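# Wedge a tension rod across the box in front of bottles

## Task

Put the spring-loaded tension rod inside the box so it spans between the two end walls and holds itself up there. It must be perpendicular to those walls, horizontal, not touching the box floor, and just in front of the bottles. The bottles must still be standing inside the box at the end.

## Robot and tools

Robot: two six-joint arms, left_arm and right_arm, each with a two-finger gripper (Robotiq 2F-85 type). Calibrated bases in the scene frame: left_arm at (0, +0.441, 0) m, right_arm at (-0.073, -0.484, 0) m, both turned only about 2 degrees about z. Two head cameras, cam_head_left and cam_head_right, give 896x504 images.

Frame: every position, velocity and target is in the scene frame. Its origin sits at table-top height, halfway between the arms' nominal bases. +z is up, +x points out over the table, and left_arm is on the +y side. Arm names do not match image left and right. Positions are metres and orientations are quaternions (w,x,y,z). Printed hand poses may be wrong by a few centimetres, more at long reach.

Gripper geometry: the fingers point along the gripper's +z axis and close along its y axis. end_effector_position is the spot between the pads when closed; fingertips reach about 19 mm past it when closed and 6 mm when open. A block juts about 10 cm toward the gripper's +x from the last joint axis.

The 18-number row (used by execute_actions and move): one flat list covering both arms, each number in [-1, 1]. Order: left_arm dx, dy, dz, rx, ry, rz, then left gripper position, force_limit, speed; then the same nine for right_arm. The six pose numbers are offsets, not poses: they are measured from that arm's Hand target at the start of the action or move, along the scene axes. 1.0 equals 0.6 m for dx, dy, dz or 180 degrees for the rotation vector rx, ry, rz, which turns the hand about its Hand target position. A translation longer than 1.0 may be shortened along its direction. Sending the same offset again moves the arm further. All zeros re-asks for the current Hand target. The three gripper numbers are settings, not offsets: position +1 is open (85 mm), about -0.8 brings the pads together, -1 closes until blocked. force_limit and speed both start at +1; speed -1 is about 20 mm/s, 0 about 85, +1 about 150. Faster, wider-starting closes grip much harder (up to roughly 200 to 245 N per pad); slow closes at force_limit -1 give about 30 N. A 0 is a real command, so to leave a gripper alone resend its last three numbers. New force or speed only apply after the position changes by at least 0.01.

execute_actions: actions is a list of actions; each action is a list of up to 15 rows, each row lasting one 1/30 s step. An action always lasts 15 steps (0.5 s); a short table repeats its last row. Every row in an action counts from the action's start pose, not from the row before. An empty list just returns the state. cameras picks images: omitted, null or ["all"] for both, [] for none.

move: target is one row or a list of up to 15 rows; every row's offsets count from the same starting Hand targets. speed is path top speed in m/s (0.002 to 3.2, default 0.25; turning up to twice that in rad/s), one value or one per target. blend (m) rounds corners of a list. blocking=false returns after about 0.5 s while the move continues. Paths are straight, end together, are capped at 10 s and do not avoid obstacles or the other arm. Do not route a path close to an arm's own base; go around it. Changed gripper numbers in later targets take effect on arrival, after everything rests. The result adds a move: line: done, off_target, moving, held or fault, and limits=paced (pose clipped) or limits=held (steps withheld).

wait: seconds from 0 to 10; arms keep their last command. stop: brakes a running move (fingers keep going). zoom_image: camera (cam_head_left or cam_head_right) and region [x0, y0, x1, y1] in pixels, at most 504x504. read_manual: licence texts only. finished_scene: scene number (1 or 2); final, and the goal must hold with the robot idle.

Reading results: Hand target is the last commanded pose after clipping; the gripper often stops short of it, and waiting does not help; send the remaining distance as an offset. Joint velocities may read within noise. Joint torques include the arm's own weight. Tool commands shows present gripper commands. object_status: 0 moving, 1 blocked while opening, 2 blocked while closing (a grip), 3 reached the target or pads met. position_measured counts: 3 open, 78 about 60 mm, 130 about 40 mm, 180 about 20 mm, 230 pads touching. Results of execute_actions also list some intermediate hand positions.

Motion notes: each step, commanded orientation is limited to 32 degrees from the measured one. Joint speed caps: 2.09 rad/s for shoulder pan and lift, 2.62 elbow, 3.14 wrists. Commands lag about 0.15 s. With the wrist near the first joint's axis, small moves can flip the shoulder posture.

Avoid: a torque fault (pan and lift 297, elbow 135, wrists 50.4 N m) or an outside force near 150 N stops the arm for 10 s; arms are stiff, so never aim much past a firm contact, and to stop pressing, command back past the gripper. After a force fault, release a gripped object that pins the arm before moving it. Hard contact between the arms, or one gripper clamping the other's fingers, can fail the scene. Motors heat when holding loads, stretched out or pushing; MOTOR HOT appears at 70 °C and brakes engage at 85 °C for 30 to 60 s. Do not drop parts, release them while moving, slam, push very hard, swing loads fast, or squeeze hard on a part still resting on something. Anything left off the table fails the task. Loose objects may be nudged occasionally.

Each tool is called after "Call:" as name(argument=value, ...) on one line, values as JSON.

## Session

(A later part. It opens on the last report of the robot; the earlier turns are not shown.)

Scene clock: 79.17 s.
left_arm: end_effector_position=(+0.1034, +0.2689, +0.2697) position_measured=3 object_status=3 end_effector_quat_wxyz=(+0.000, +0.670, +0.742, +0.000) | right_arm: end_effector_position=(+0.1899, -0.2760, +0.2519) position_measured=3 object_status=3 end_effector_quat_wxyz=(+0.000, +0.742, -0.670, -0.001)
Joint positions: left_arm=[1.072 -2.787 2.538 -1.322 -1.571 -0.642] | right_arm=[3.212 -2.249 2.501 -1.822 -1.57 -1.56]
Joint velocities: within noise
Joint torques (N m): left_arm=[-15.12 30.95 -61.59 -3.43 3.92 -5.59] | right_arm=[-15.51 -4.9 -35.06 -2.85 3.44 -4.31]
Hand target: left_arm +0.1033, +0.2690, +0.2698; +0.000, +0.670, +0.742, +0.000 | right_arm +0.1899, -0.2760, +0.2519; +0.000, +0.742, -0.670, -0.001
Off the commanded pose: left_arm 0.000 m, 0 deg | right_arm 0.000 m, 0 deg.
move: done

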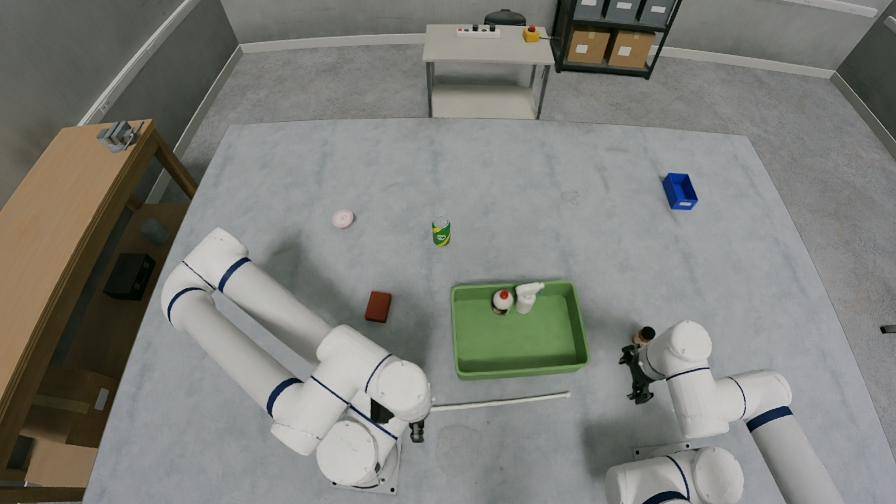

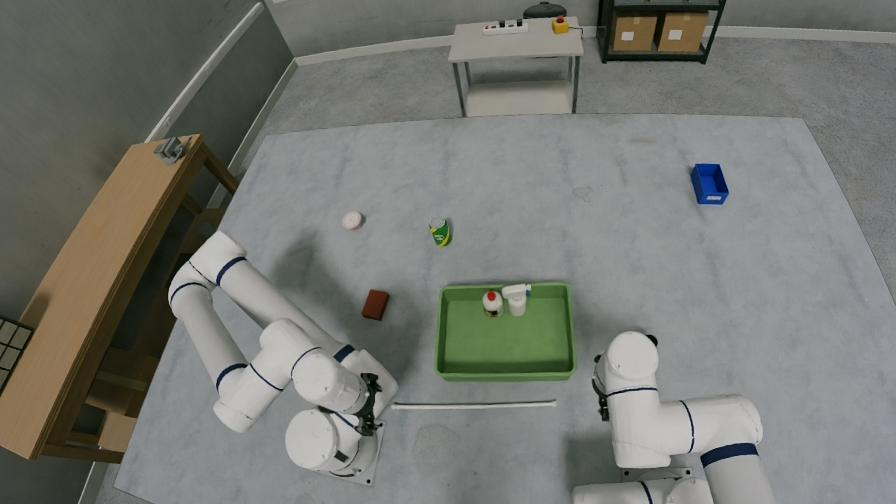

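Call:
move(target=[[0.0695,-0.033,-0.1,0,0,0,1,0,-1,-0.013,0.227,-0.1,0,0,0,1,0,-1],[0.0695,-0.033,-0.33,0,0,0,1,0,-1,-0.013,0.227,-0.3,0,0,0,1,0,-1]], speed=0.25)

Call:
zoom_image(camera="cam_head_left", region=[390, 350, 590, 450])

Call:
zoom_image(camera="cam_head_right", region=[370, 350, 570, 450])

Scene clock: 85.43 s.
left_arm: end_effector_position=(+0.1441, +0.2531, +0.1689) position_measured=3 object_status=3 end_effector_quat_wxyz=(+0.002, +0.670, +0.742, +0.001) | right_arm: end_effector_position=(+0.1821, -0.1399, +0.1040) position_measured=3 object_status=3 end_effector_quat_wxyz=(+0.000, +0.742, -0.670, -0.001)
Joint positions: left_arm=[1.413 -2.611 2.712 -1.672 -1.567 -0.302] | right_arm=[3.606 -1.768 2.58 -2.382 -1.57 -1.167]
Joint velocities: within noise
Joint torques (N m): left_arm=[-16.13 17.17 -62.91 -3.39 4.2 -4.96] | right_arm=[14.05 -1.08 -23.48 -5.49 -4.48 3.43]
Hand target: left_arm +0.1441, +0.2531, +0.1689; +0.002, +0.670, +0.742, +0.001 (not the last commanded pose) | right_arm +0.1821, -0.1398, +0.1039; +0.000, +0.742, -0.670, -0.001 (not the last commanded pose)
Off the commanded pose: left_arm 0.097 m, 0 deg | right_arm 0.032 m, 0 deg.
move: held (left_arm; a check stopped the path), off_target (right_arm; braked when a check withheld steps of left_arm); path passed 1 of 2 targets; limits=held
pose unreachable (left arm): on one or more control steps of this call, first in action 0 (counted from 0), this arm could not follow its commanded pose, so it was not sent that pose on those steps. It may still have moved: this result reports where it is.
cause: moving toward the commanded pose would bring two parts of the arm too close to each other (its gripper and another part of the arm, with joints 3 (elbow) to 6 (wrist 3) between them).

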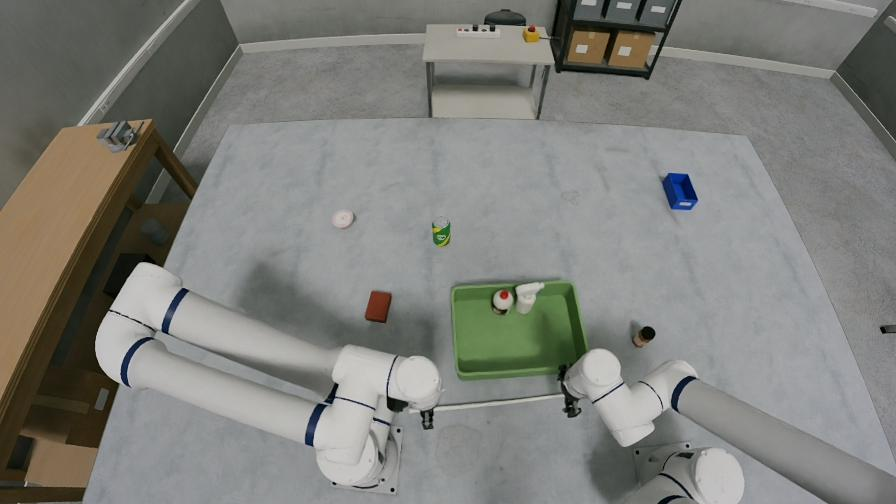

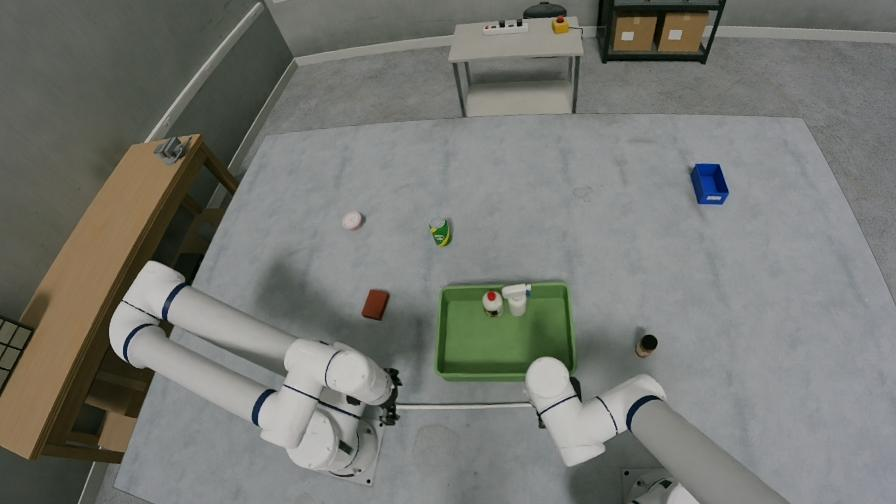

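Scaled by 2.520.

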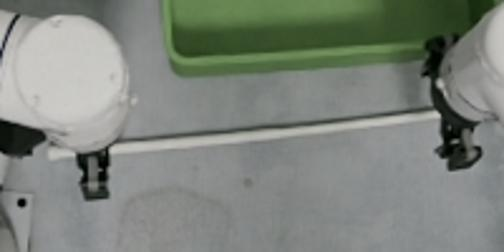

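Scaled by 2.520.

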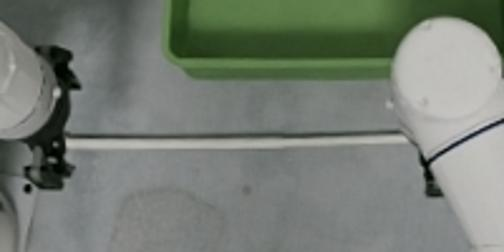

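Call:
move(target=[[0,0,0.15,0,0,0,1,0,-1,0,0,-0.136,0,0,0,1,0,-1],[0,0,0.15,0,0,0,1,0,-1,0,0,-0.137,0,0,0,-1,0,-1],[0,0,0.15,0,0,0,1,0,-1,0,0,-0.13,0,0,0,-1,0,-1],[0,-0.15,0.15,0,0,0,1,0,-1,0.016,-0.165,-0.13,0,0,0,-1,0,-1],[0,-0.15,0.1,0,0,0,1,0,-1,0.016,-0.165,-0.137,0,0,0,-1,0,-1]], speed=[0.1,0.1,0.05,0.06,0.1])

Call:
zoom_image(camera="cam_head_left", region=[420, 350, 620, 450])

Call:
zoom_image(camera="cam_head_right", region=[400, 350, 600, 450])

Scene clock: 96.50 s.
left_arm: end_effector_position=(+0.1441, +0.1631, +0.2291) position_measured=3 object_status=3 end_effector_quat_wxyz=(+0.002, +0.670, +0.742, +0.001) | right_arm: end_effector_position=(+0.1918, -0.2388, +0.0217) position_measured=209 object_status=2 end_effector_quat_wxyz=(+0.000, +0.742, -0.670, -0.001)
Joint positions: left_arm=[1.484 -2.31 2.559 -1.821 -1.567 -0.231] | right_arm=[3.333 -1.686 2.769 -2.653 -1.57 -1.439]
Joint velocities: within noise
Joint torques (N m): left_arm=[23.4 32.72 -45.68 -7.09 -3.72 3.25] | right_arm=[-19.19 5.06 -12.51 -4.87 3.25 -4.53]
Hand target: left_arm +0.1441, +0.1631, +0.2289; +0.002, +0.670, +0.742, +0.001 | right_arm +0.1917, -0.2388, +0.0217; +0.000, +0.742, -0.670, -0.001
Off the commanded pose: left_arm 0.000 m, 0 deg | right_arm 0.000 m, 0 deg.
move: done

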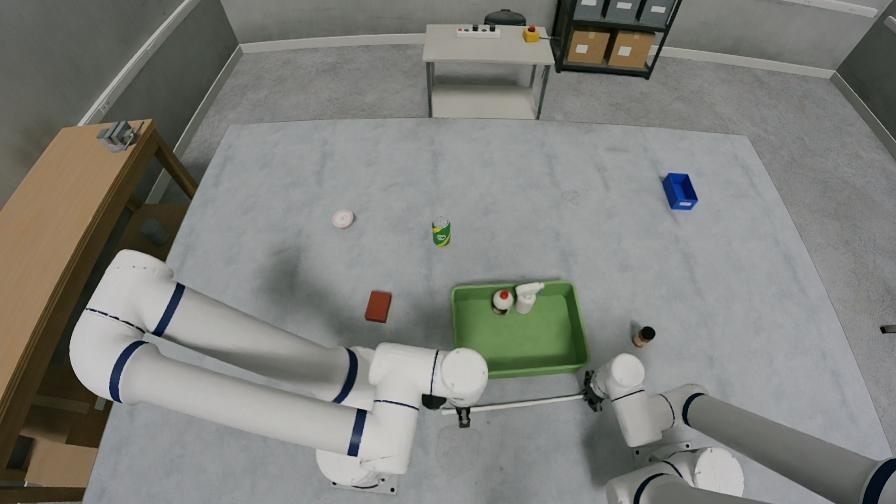

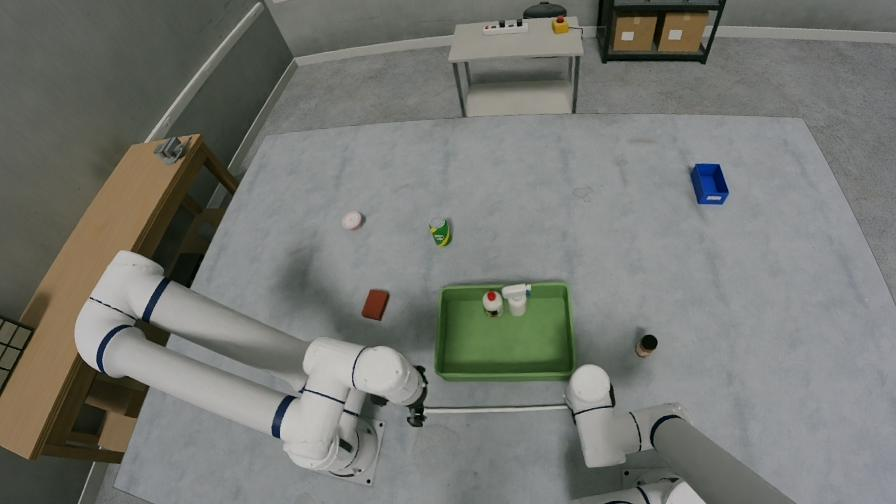

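Scaled by 2.520.

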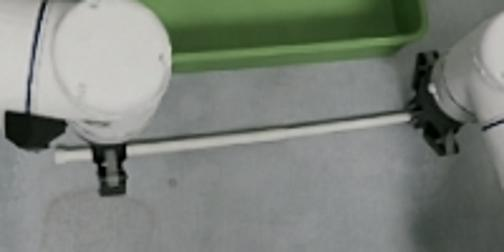

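Scaled by 2.520.

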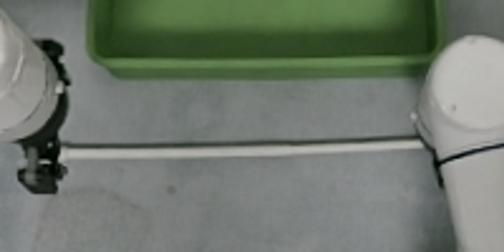

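Call:
move(target=[-0.005,-0.011,-0.25,0,0,0,1,0,-1,0,0,0,0,0,0,-1,0,-1])

Call:
zoom_image(camera="cam_head_left", region=[420, 370, 520, 440])

Call:
zoom_image(camera="cam_head_right", region=[400, 370, 500, 440])

Call:
zoom_image(camera="cam_head_left", region=[540, 370, 640, 440])

Scene clock: 100.03 s.
left_arm: end_effector_position=(+0.1411, +0.1565, +0.0790) position_measured=3 object_status=3 end_effector_quat_wxyz=(+0.002, +0.670, +0.742, +0.001) | right_arm: end_effector_position=(+0.1917, -0.2388, +0.0217) position_measured=209 object_status=2 end_effector_quat_wxyz=(+0.000, +0.742, -0.670, -0.001)
Joint positions: left_arm=[1.476 -2.037 2.779 -2.313 -1.567 -0.239] | right_arm=[3.333 -1.686 2.769 -2.653 -1.57 -1.439]
Joint velocities: within noise
Joint torques (N m): left_arm=[24.29 19.45 -32.53 -7.11 -3.69 2.99] | right_arm=[-19.52 6.11 -12.52 -3.31 -3.05 -4.49]
Hand target: left_arm +0.1411, +0.1565, +0.0789; +0.002, +0.670, +0.742, +0.001 | right_arm +0.1917, -0.2388, +0.0217; +0.000, +0.742, -0.670, -0.001
Off the commanded pose: left_arm 0.000 m, 0 deg | right_arm 0.000 m, 0 deg.
move: done

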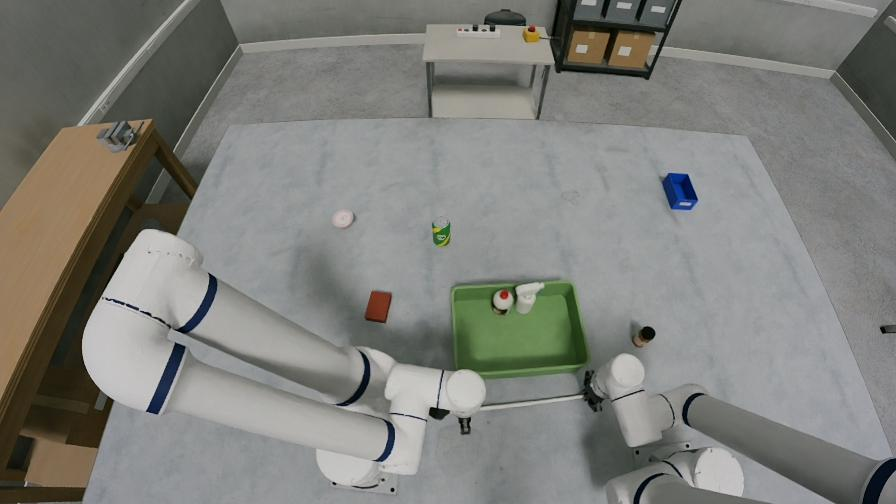

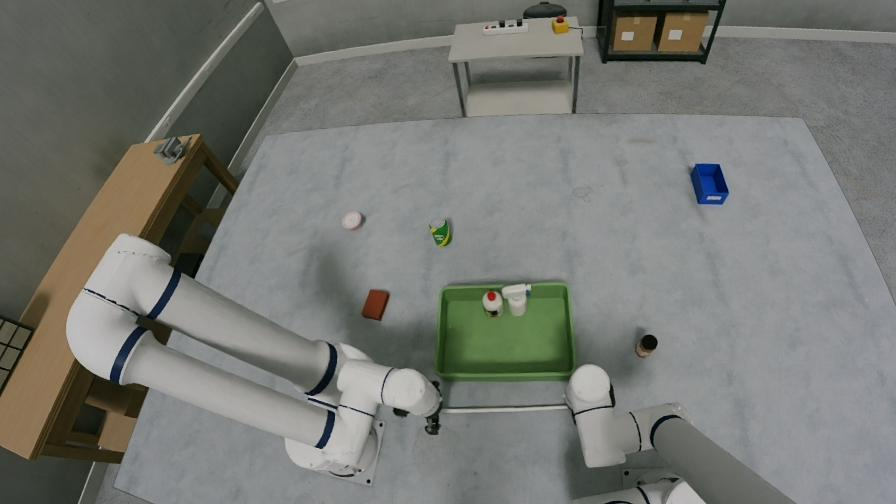

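Scaled by 5.040.

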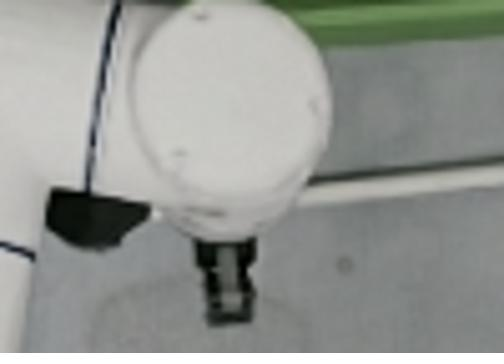

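Scaled by 5.040.

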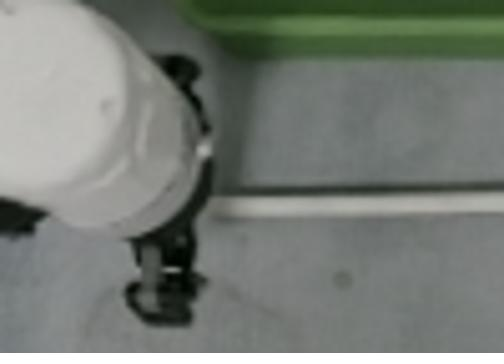

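Scaled by 5.040.

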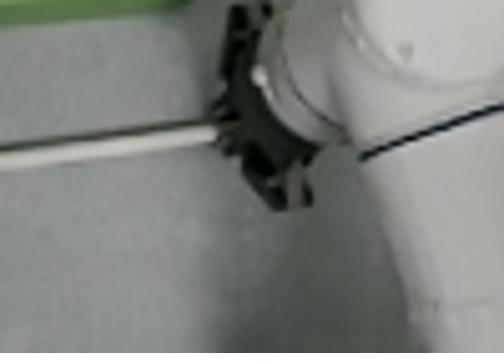

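Call:
move(target=[[0,0,-0.095,0,0,0,1,0,-1,0,0,0,0,0,0,-1,0,-1],[0,0,-0.0955,0,0,0,-1,0,-1,0,0,0,0,0,0,-1,0,-1],[0,0,0.2,0,0,0,-1,0,-1,0,0,0.2955,0,0,0,-1,0,-1]], speed=0.12)

Call:
zoom_image(camera="cam_head_left", region=[430, 310, 630, 450])

Call:
zoom_image(camera="cam_head_right", region=[390, 310, 590, 450])

Scene clock: 110.50 s.
left_arm: end_effector_position=(+0.1411, +0.1564, +0.1988) position_measured=203 object_status=2 end_effector_quat_wxyz=(+0.002, +0.670, +0.742, +0.001) | right_arm: end_effector_position=(+0.1917, -0.2388, +0.1989) position_measured=209 object_status=2 end_effector_quat_wxyz=(+0.000, +0.742, -0.670, -0.001)
Joint positions: left_arm=[1.476 -2.266 2.603 -1.908 -1.567 -0.239] | right_arm=[3.333 -2.119 2.555 -2.006 -1.57 -1.439]
Joint velocities: within noise
Joint torques (N m): left_arm=[-10.97 -0.93 -45.6 7.02 0.97 -4.41] | right_arm=[-29.03 -11.44 -48.11 -1.11 -10.81 -4.02]
Hand target: left_arm +0.1411, +0.1565, +0.1989; +0.002, +0.670, +0.742, +0.001 | right_arm +0.1917, -0.2388, +0.1990; +0.000, +0.742, -0.670, -0.001
Off the commanded pose: left_arm 0.000 m, 0 deg | right_arm 0.000 m, 0 deg.
move: done

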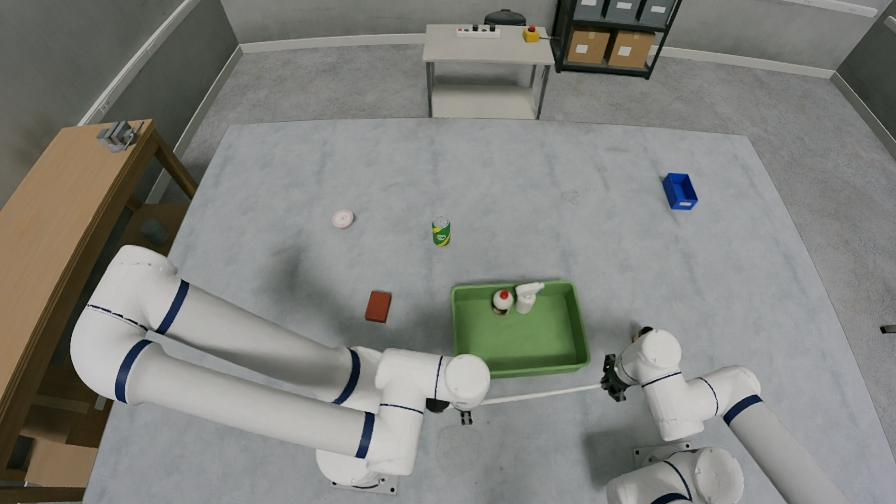

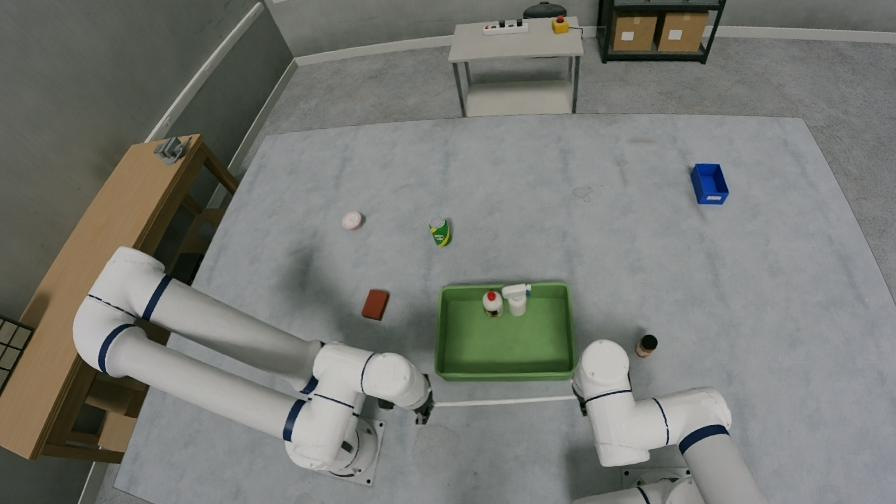

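Scaled by 2.520.

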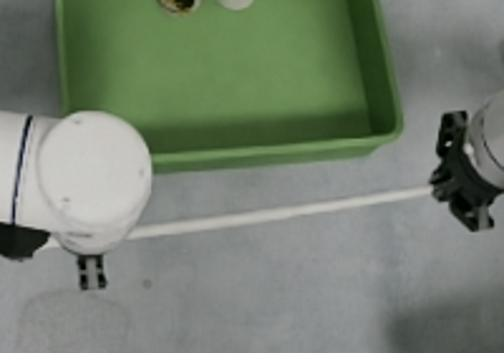

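Scaled by 2.520.

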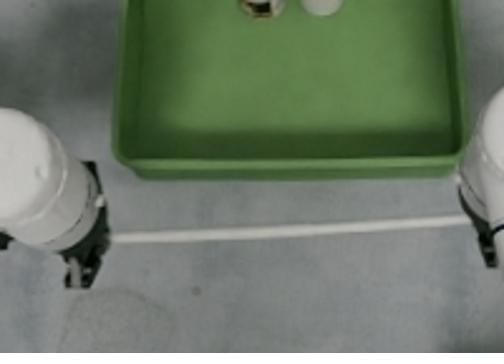

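Call:
move(target=[[0.4013,0.0248,0.01,0,0,0,-1,0,-1,0.384,0.0225,0.01,0,0,0,-1,0,-1],[0.412,-0.0807,0.01,0,0,0,-1,0,-1,0.3733,0.128,0.01,0,0,0,-1,0,-1],[0.412,-0.0807,-0.115,0,0,0,-1,0,-1,0.3733,0.128,-0.115,0,0,0,-1,0,-1]], speed=[0.14,0.04,0.08])

Call:
zoom_image(camera="cam_head_left", region=[440, 270, 600, 400])

Call:
zoom_image(camera="cam_head_right", region=[420, 270, 580, 400])

Call:
zoom_image(camera="cam_head_right", region=[430, 300, 480, 350])

Call:
zoom_image(camera="cam_head_left", region=[545, 290, 595, 340])

Scene clock: 120.10 s.
left_arm: end_effector_position=(+0.3883, +0.1081, +0.1301) position_measured=203 object_status=2 end_effector_quat_wxyz=(+0.002, +0.670, +0.742, +0.001) | right_arm: end_effector_position=(+0.4157, -0.1620, +0.1301) position_measured=209 object_status=2 end_effector_quat_wxyz=(+0.000, +0.742, -0.670, -0.001)
Joint positions: left_arm=[2.119 -1.649 2.422 -2.346 -1.568 0.404] | right_arm=[3.375 -1.518 2.293 -2.344 -1.57 -1.398]
Joint velocities: within noise
Joint torques (N m): left_arm=[12.88 -16.59 -38.73 -10.36 1.32 2.54] | right_arm=[19.31 -22.31 -25.38 -5.33 0.73 3.17]
Hand target: left_arm +0.3883, +0.1081, +0.1299; +0.002, +0.670, +0.742, +0.001 | right_arm +0.4157, -0.1620, +0.1300; +0.000, +0.742, -0.670, -0.001
Off the commanded pose: left_arm 0.000 m, 0 deg | right_arm 0.000 m, 0 deg.
move: done

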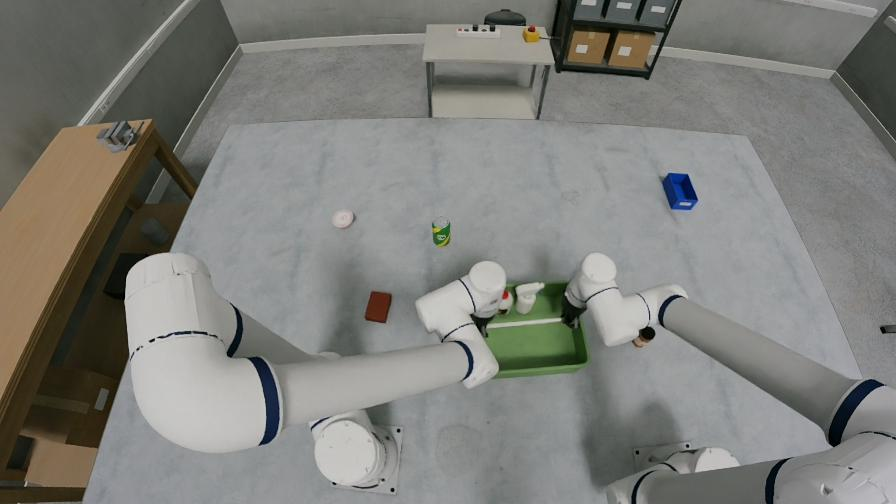

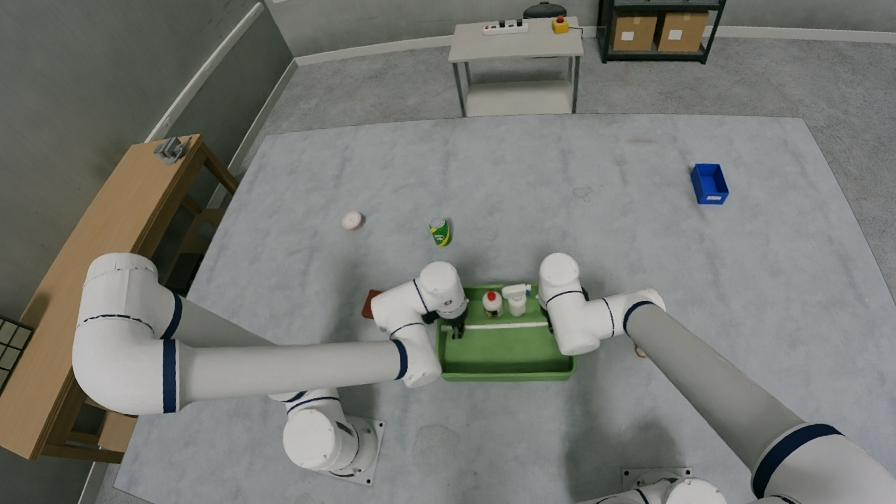

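Scaled by 3.150.

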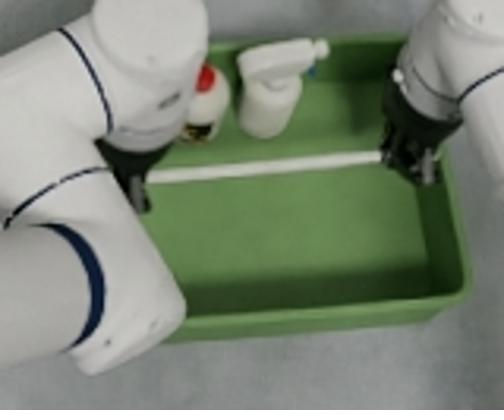

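Scaled by 3.150.

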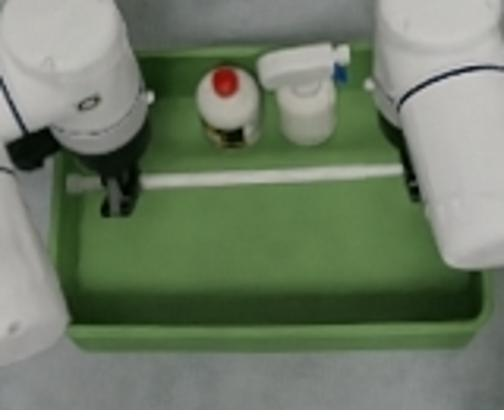

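Scaled by 10.080.

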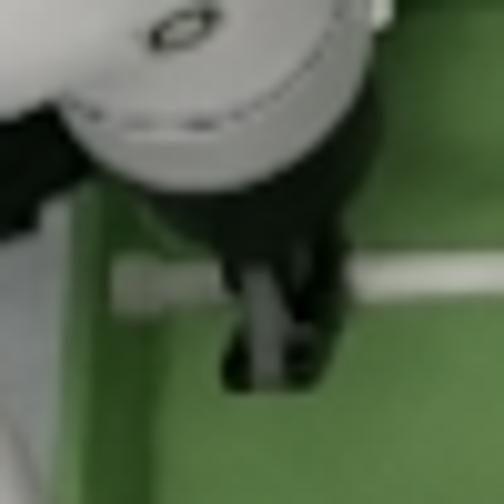

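Scaled by 10.080.

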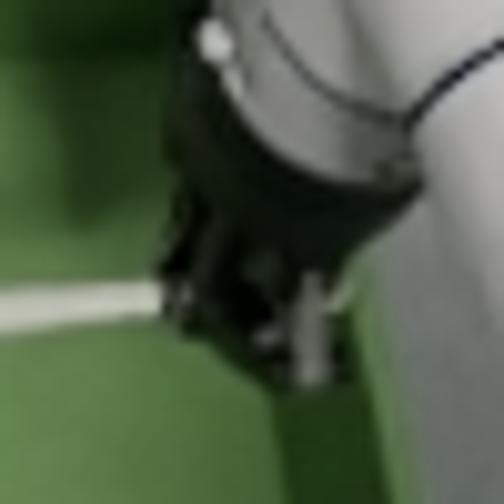

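Call:
move(target=[[0.0628,0.0057,0,0,0,-0.0044,-1,0,-1,0.0565,0.0057,0,0,0,-0.0044,-1,0,-1],[0.0628,0.0057,-0.07,0,0,-0.0044,-1,0,-1,0.0565,0.0057,-0.07,0,0,-0.0044,-1,0,-1]], speed=0.05)

Call:
zoom_image(camera="cam_head_left", region=[440, 270, 600, 400])

Call:
zoom_image(camera="cam_head_right", region=[420, 270, 580, 400])

Call:
zoom_image(camera="cam_head_right", region=[430, 290, 480, 340])

Call:
zoom_image(camera="cam_head_left", region=[545, 280, 595, 330])

Scene clock: 126.80 s.
left_arm: end_effector_position=(+0.4260, +0.1115, +0.0881) position_measured=203 object_status=2 end_effector_quat_wxyz=(+0.002, +0.675, +0.737, +0.001) | right_arm: end_effector_position=(+0.4496, -0.1586, +0.0881) position_measured=209 object_status=2 end_effector_quat_wxyz=(+0.000, +0.737, -0.676, -0.001)
Joint positions: left_arm=[2.188 -1.525 2.41 -2.459 -1.568 0.487] | right_arm=[3.365 -1.406 2.269 -2.433 -1.57 -1.394]
Joint velocities: within noise
Joint torques (N m): left_arm=[15.74 -25.08 -35.94 -10.58 -4.63 3.2] | right_arm=[-6.05 -28.9 -22.41 -5.41 2.98 3.4]
Hand target: left_arm +0.4260, +0.1115, +0.0879; +0.002, +0.675, +0.737, +0.001 | right_arm +0.4496, -0.1586, +0.0880; +0.000, +0.737, -0.676, -0.001
Off the commanded pose: left_arm 0.000 m, 0 deg | right_arm 0.000 m, 0 deg.
move: done

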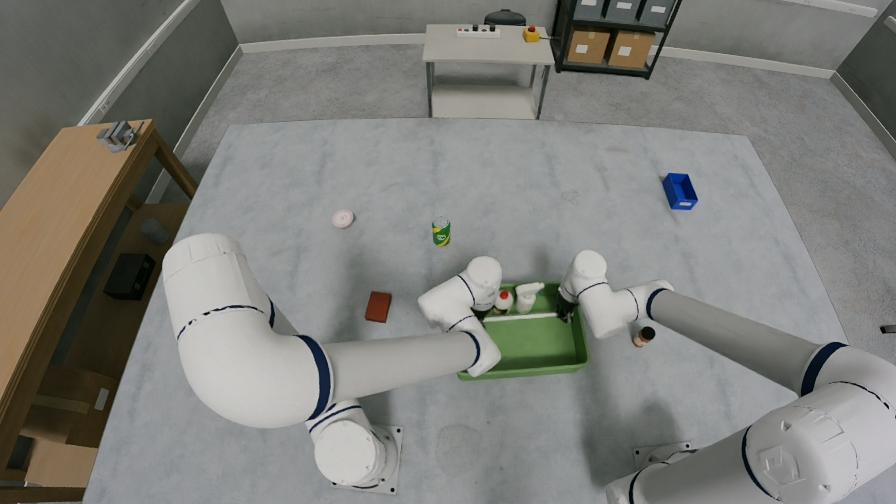

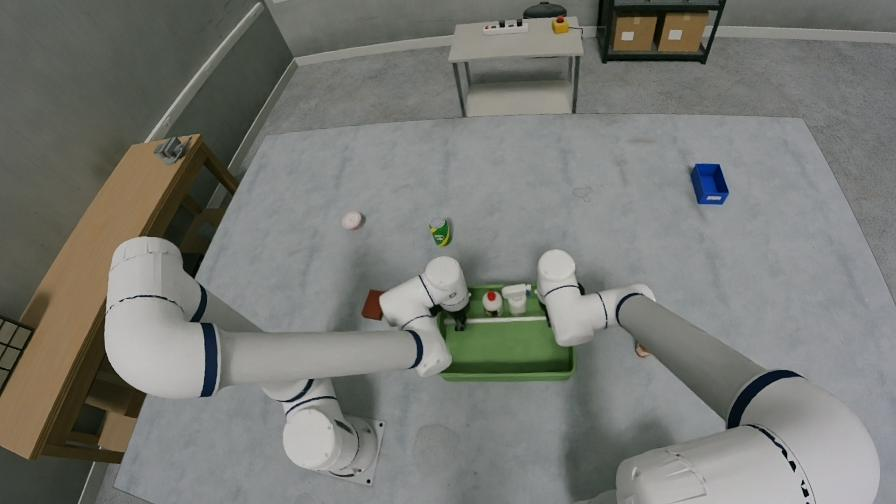

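Scaled by 3.150.

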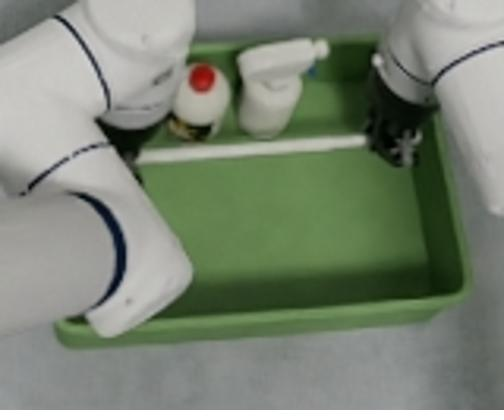

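Scaled by 3.150.

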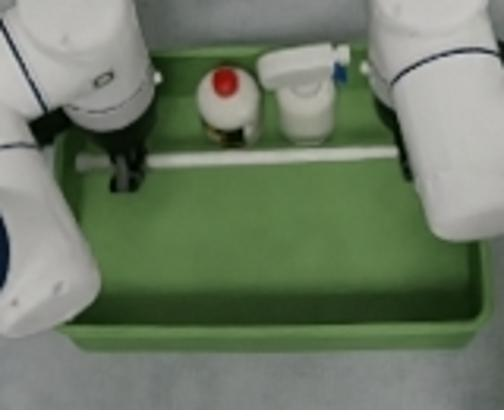

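Scaled by 10.080.

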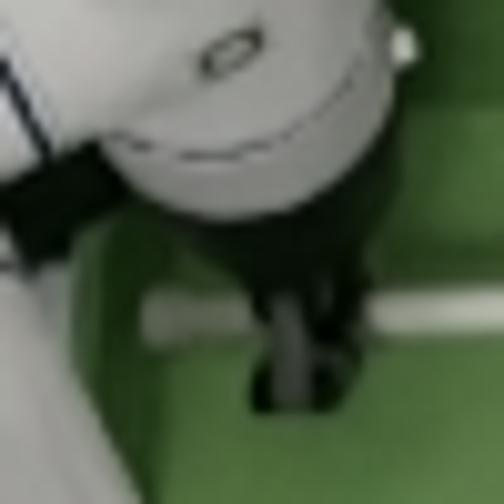

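Scaled by 10.080.

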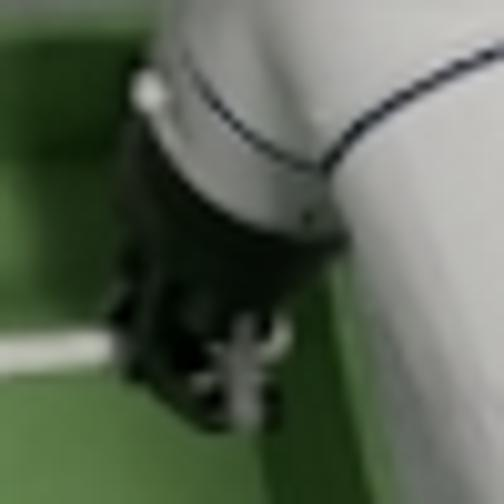

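Call:
move(target=[0.0075,0.001,-0.047,0,0,0,-1,0,-1,0.0085,0.001,-0.047,0,0,0,-1,0,-1], speed=0.04)

Call:
zoom_image(camera="cam_head_left", region=[440, 270, 600, 400])

Call:
zoom_image(camera="cam_head_right", region=[420, 270, 580, 400])

Call:
zoom_image(camera="cam_head_right", region=[430, 290, 480, 340])

Call:
zoom_image(camera="cam_head_left", region=[545, 280, 595, 330])

Scene clock: 129.63 s.
left_arm: end_effector_position=(+0.4305, +0.1121, +0.0599) position_measured=203 object_status=2 end_effector_quat_wxyz=(+0.002, +0.675, +0.737, +0.001) | right_arm: end_effector_position=(+0.4547, -0.1580, +0.0599) position_measured=209 object_status=2 end_effector_quat_wxyz=(+0.000, +0.737, -0.676, -0.001)
Joint positions: left_arm=[2.196 -1.465 2.424 -2.533 -1.568 0.495] | right_arm=[3.364 -1.353 2.277 -2.494 -1.57 -1.395]
Joint velocities: within noise
Joint torques (N m): left_arm=[14.15 -32.26 -33.09 -10.09 -5.14 3.11] | right_arm=[-12.4 -31.95 -21.24 -5.81 4.25 -4.64]
Hand target: left_arm +0.4305, +0.1121, +0.0597; +0.002, +0.675, +0.737, +0.001 | right_arm +0.4547, -0.1580, +0.0598; +0.000, +0.737, -0.676, -0.001
Off the commanded pose: left_arm 0.000 m, 0 deg | right_arm 0.000 m, 0 deg.
move: done

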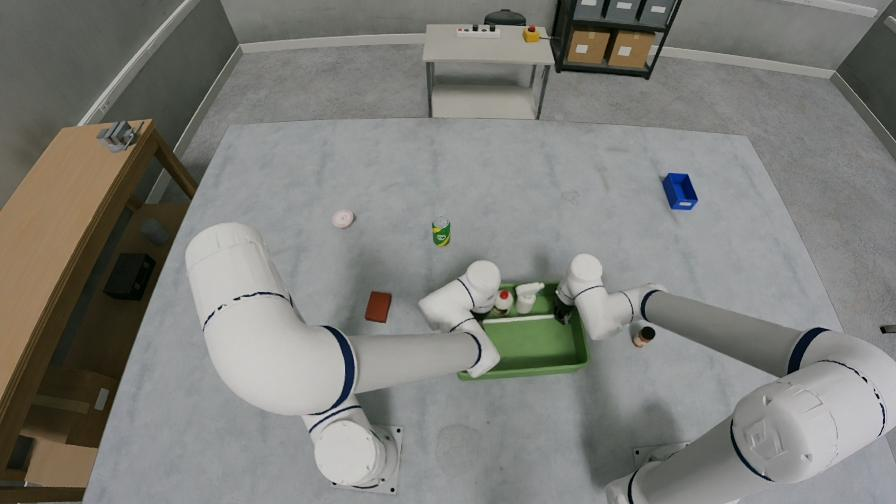

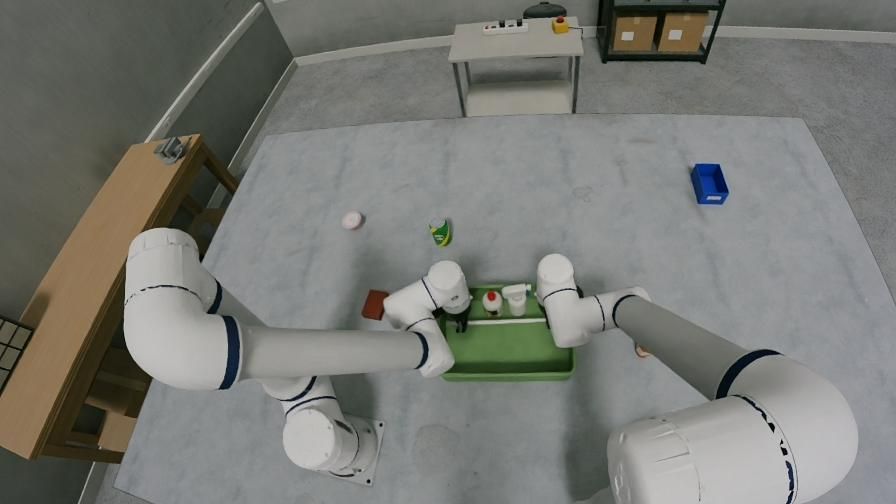

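Scaled by 3.150.

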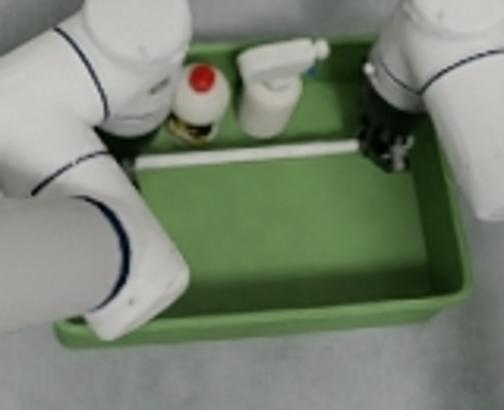

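Scaled by 3.150.

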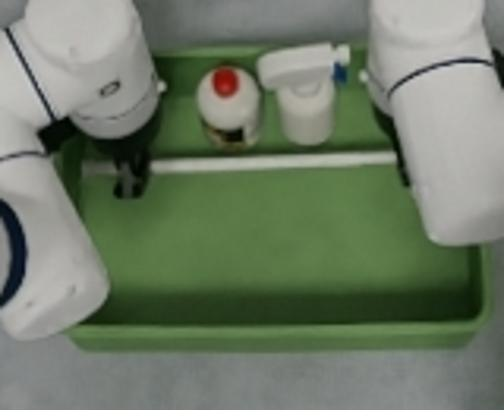

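Scaled by 10.080.

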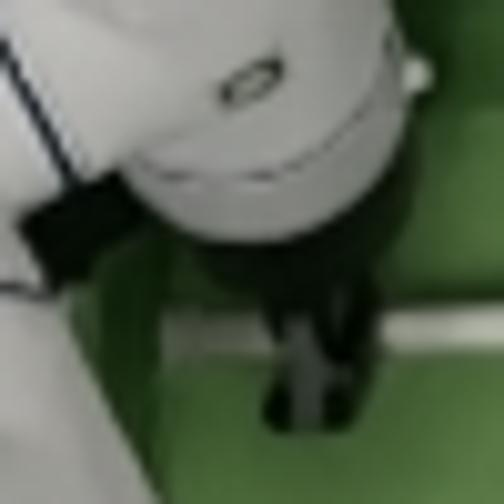

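Scaled by 10.080.

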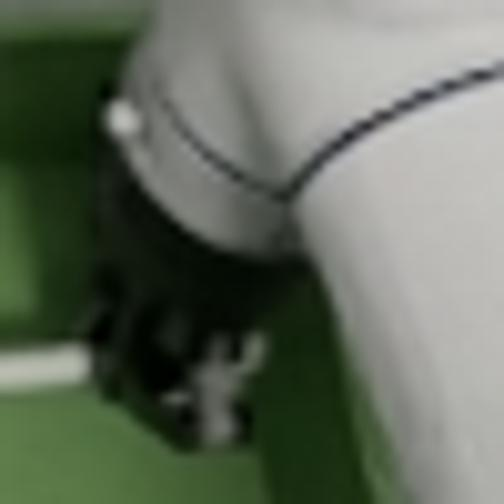

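Call:
move(target=[-0.0015,0.015,0,0,0,0,-1,0,-1,0.0013,-0.013,0,0,0,0,-1,0,-1], speed=0.02, cameras=[])

Call:
move(target=[-0.0005,0.005,0,0,0,0,-1,0,-1,0.0005,-0.004,0,0,0,0,-1,0,-1], speed=0.02)

Call:
zoom_image(camera="cam_head_right", region=[430, 290, 480, 340])

Call:
zoom_image(camera="cam_head_left", region=[545, 280, 595, 330])

Scene clock: 132.73 s.
left_arm: end_effector_position=(+0.4296, +0.1208, +0.0597) position_measured=203 object_status=2 end_effector_quat_wxyz=(+0.002, +0.675, +0.737, +0.001) | right_arm: end_effector_position=(+0.4555, -0.1656, +0.0598) position_measured=209 object_status=2 end_effector_quat_wxyz=(+0.000, +0.737, -0.676, -0.001)
Joint positions: left_arm=[2.204 -1.474 2.435 -2.535 -1.568 0.503] | right_arm=[3.351 -1.357 2.283 -2.496 -1.57 -1.408]
Joint velocities: within noise
Joint torques (N m): left_arm=[16.25 -59.58 -33.03 -9.86 -4.18 3.79] | right_arm=[-14.69 -56.59 -20.19 -5.32 3.43 -4.41]
Hand target: left_arm +0.4296, +0.1211, +0.0597; +0.002, +0.675, +0.737, +0.001 | right_arm +0.4555, -0.1658, +0.0598; +0.000, +0.737, -0.676, -0.001
Off the commanded pose: left_arm 0.000 m, 0 deg | right_arm 0.000 m, 0 deg.
move: done
No camera images: "cameras" was empty.

Scene clock: 133.43 s.
left_arm: end_effector_position=(+0.4294, +0.1236, +0.0599) position_measured=203 object_status=2 end_effector_quat_wxyz=(+0.002, +0.675, +0.737, +0.001) | right_arm: end_effector_position=(+0.4558, -0.1679, +0.0598) position_measured=209 object_status=2 end_effector_quat_wxyz=(+0.000, +0.737, -0.676, -0.001)
Joint positions: left_arm=[2.207 -1.477 2.438 -2.536 -1.568 0.506] | right_arm=[3.347 -1.358 2.285 -2.497 -1.57 -1.412]
Joint velocities: within noise
Joint torques (N m): left_arm=[35.06 -57.69 -6.83 0.24 0.95 3.61] | right_arm=[-32.81 -57.54 -16.32 -4.29 -5.12 -4.35]
Hand target: left_arm +0.4293, +0.1241, +0.0597; +0.002, +0.675, +0.737, +0.001 | right_arm +0.4558, -0.1682, +0.0598; +0.000, +0.737, -0.676, -0.001
Off the commanded pose: left_arm 0.000 m, 0 deg | right_arm 0.000 m, 0 deg.
move: done

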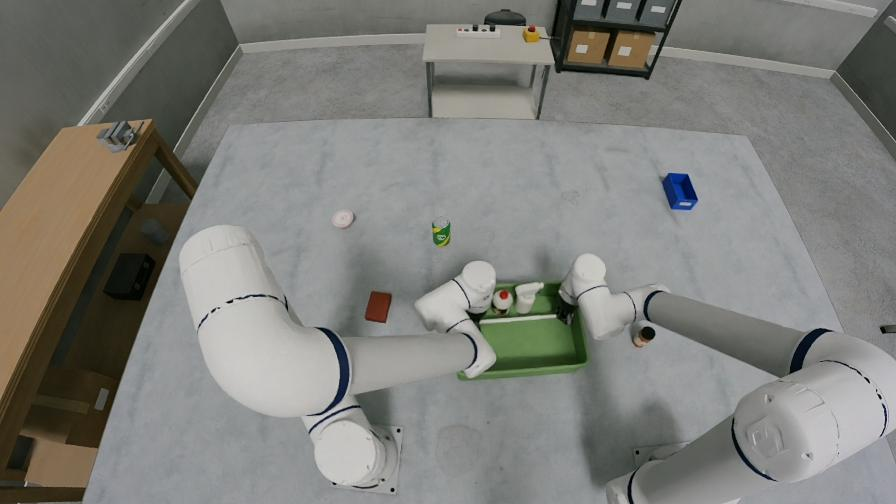

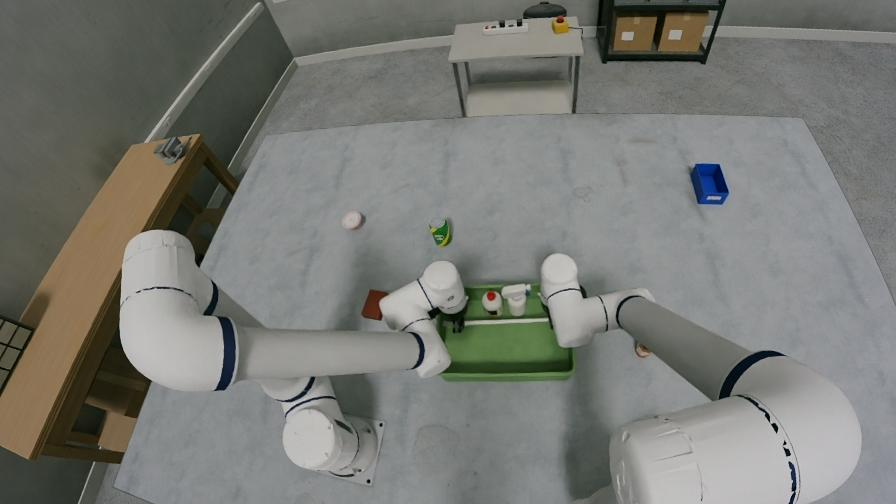

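Scaled by 10.080.

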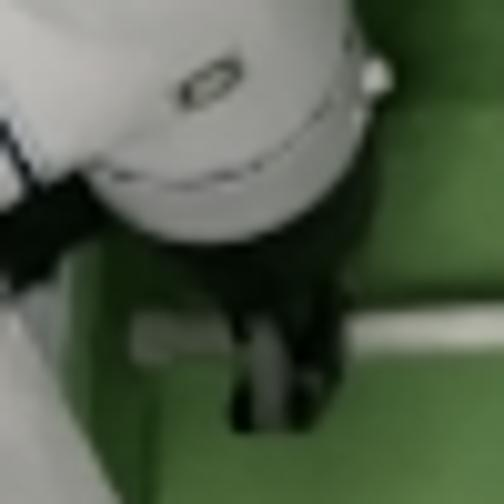

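Scaled by 10.080.

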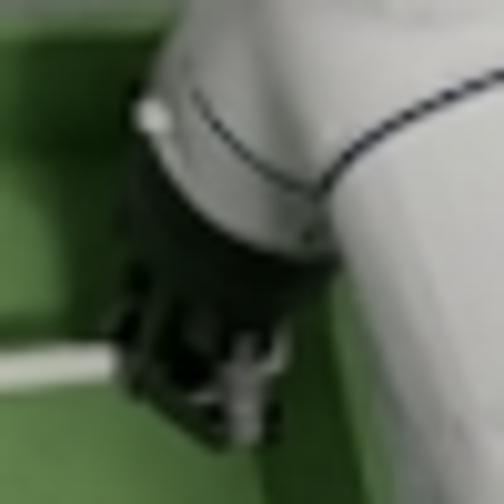

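Call:
move(target=[-0.0003,0.0025,0,0,0,0,-1,0,-1,0.0003,-0.003,0,0,0,0,-1,0,-1], speed=0.01, cameras=[])

Scene clock: 135.23 s.
left_arm: end_effector_position=(+0.4291, +0.1255, +0.0597) position_measured=203 object_status=2 end_effector_quat_wxyz=(+0.002, +0.675, +0.737, +0.001) | right_arm: end_effector_position=(+0.4560, -0.1699, +0.0598) position_measured=209 object_status=2 end_effector_quat_wxyz=(+0.000, +0.737, -0.676, -0.001)
Joint positions: left_arm=[2.208 -1.479 2.44 -2.536 -1.568 0.507] | right_arm=[3.344 -1.359 2.286 -2.497 -1.57 -1.415]
Joint velocities: within noise
Joint torques (N m): left_arm=[54.8 -52.07 16.39 12.82 9.39 3.22] | right_arm=[-47.54 -56.61 -14.14 -3.13 -21.03 -4.42]
Hand target: left_arm +0.4291, +0.1256, +0.0597; +0.002, +0.675, +0.737, +0.001 | right_arm +0.4560, -0.1700, +0.0598; +0.000, +0.737, -0.676, -0.001
Off the commanded pose: left_arm 0.000 m, 0 deg | right_arm 0.000 m, 0 deg.
move: done
No camera images: "cameras" was empty.


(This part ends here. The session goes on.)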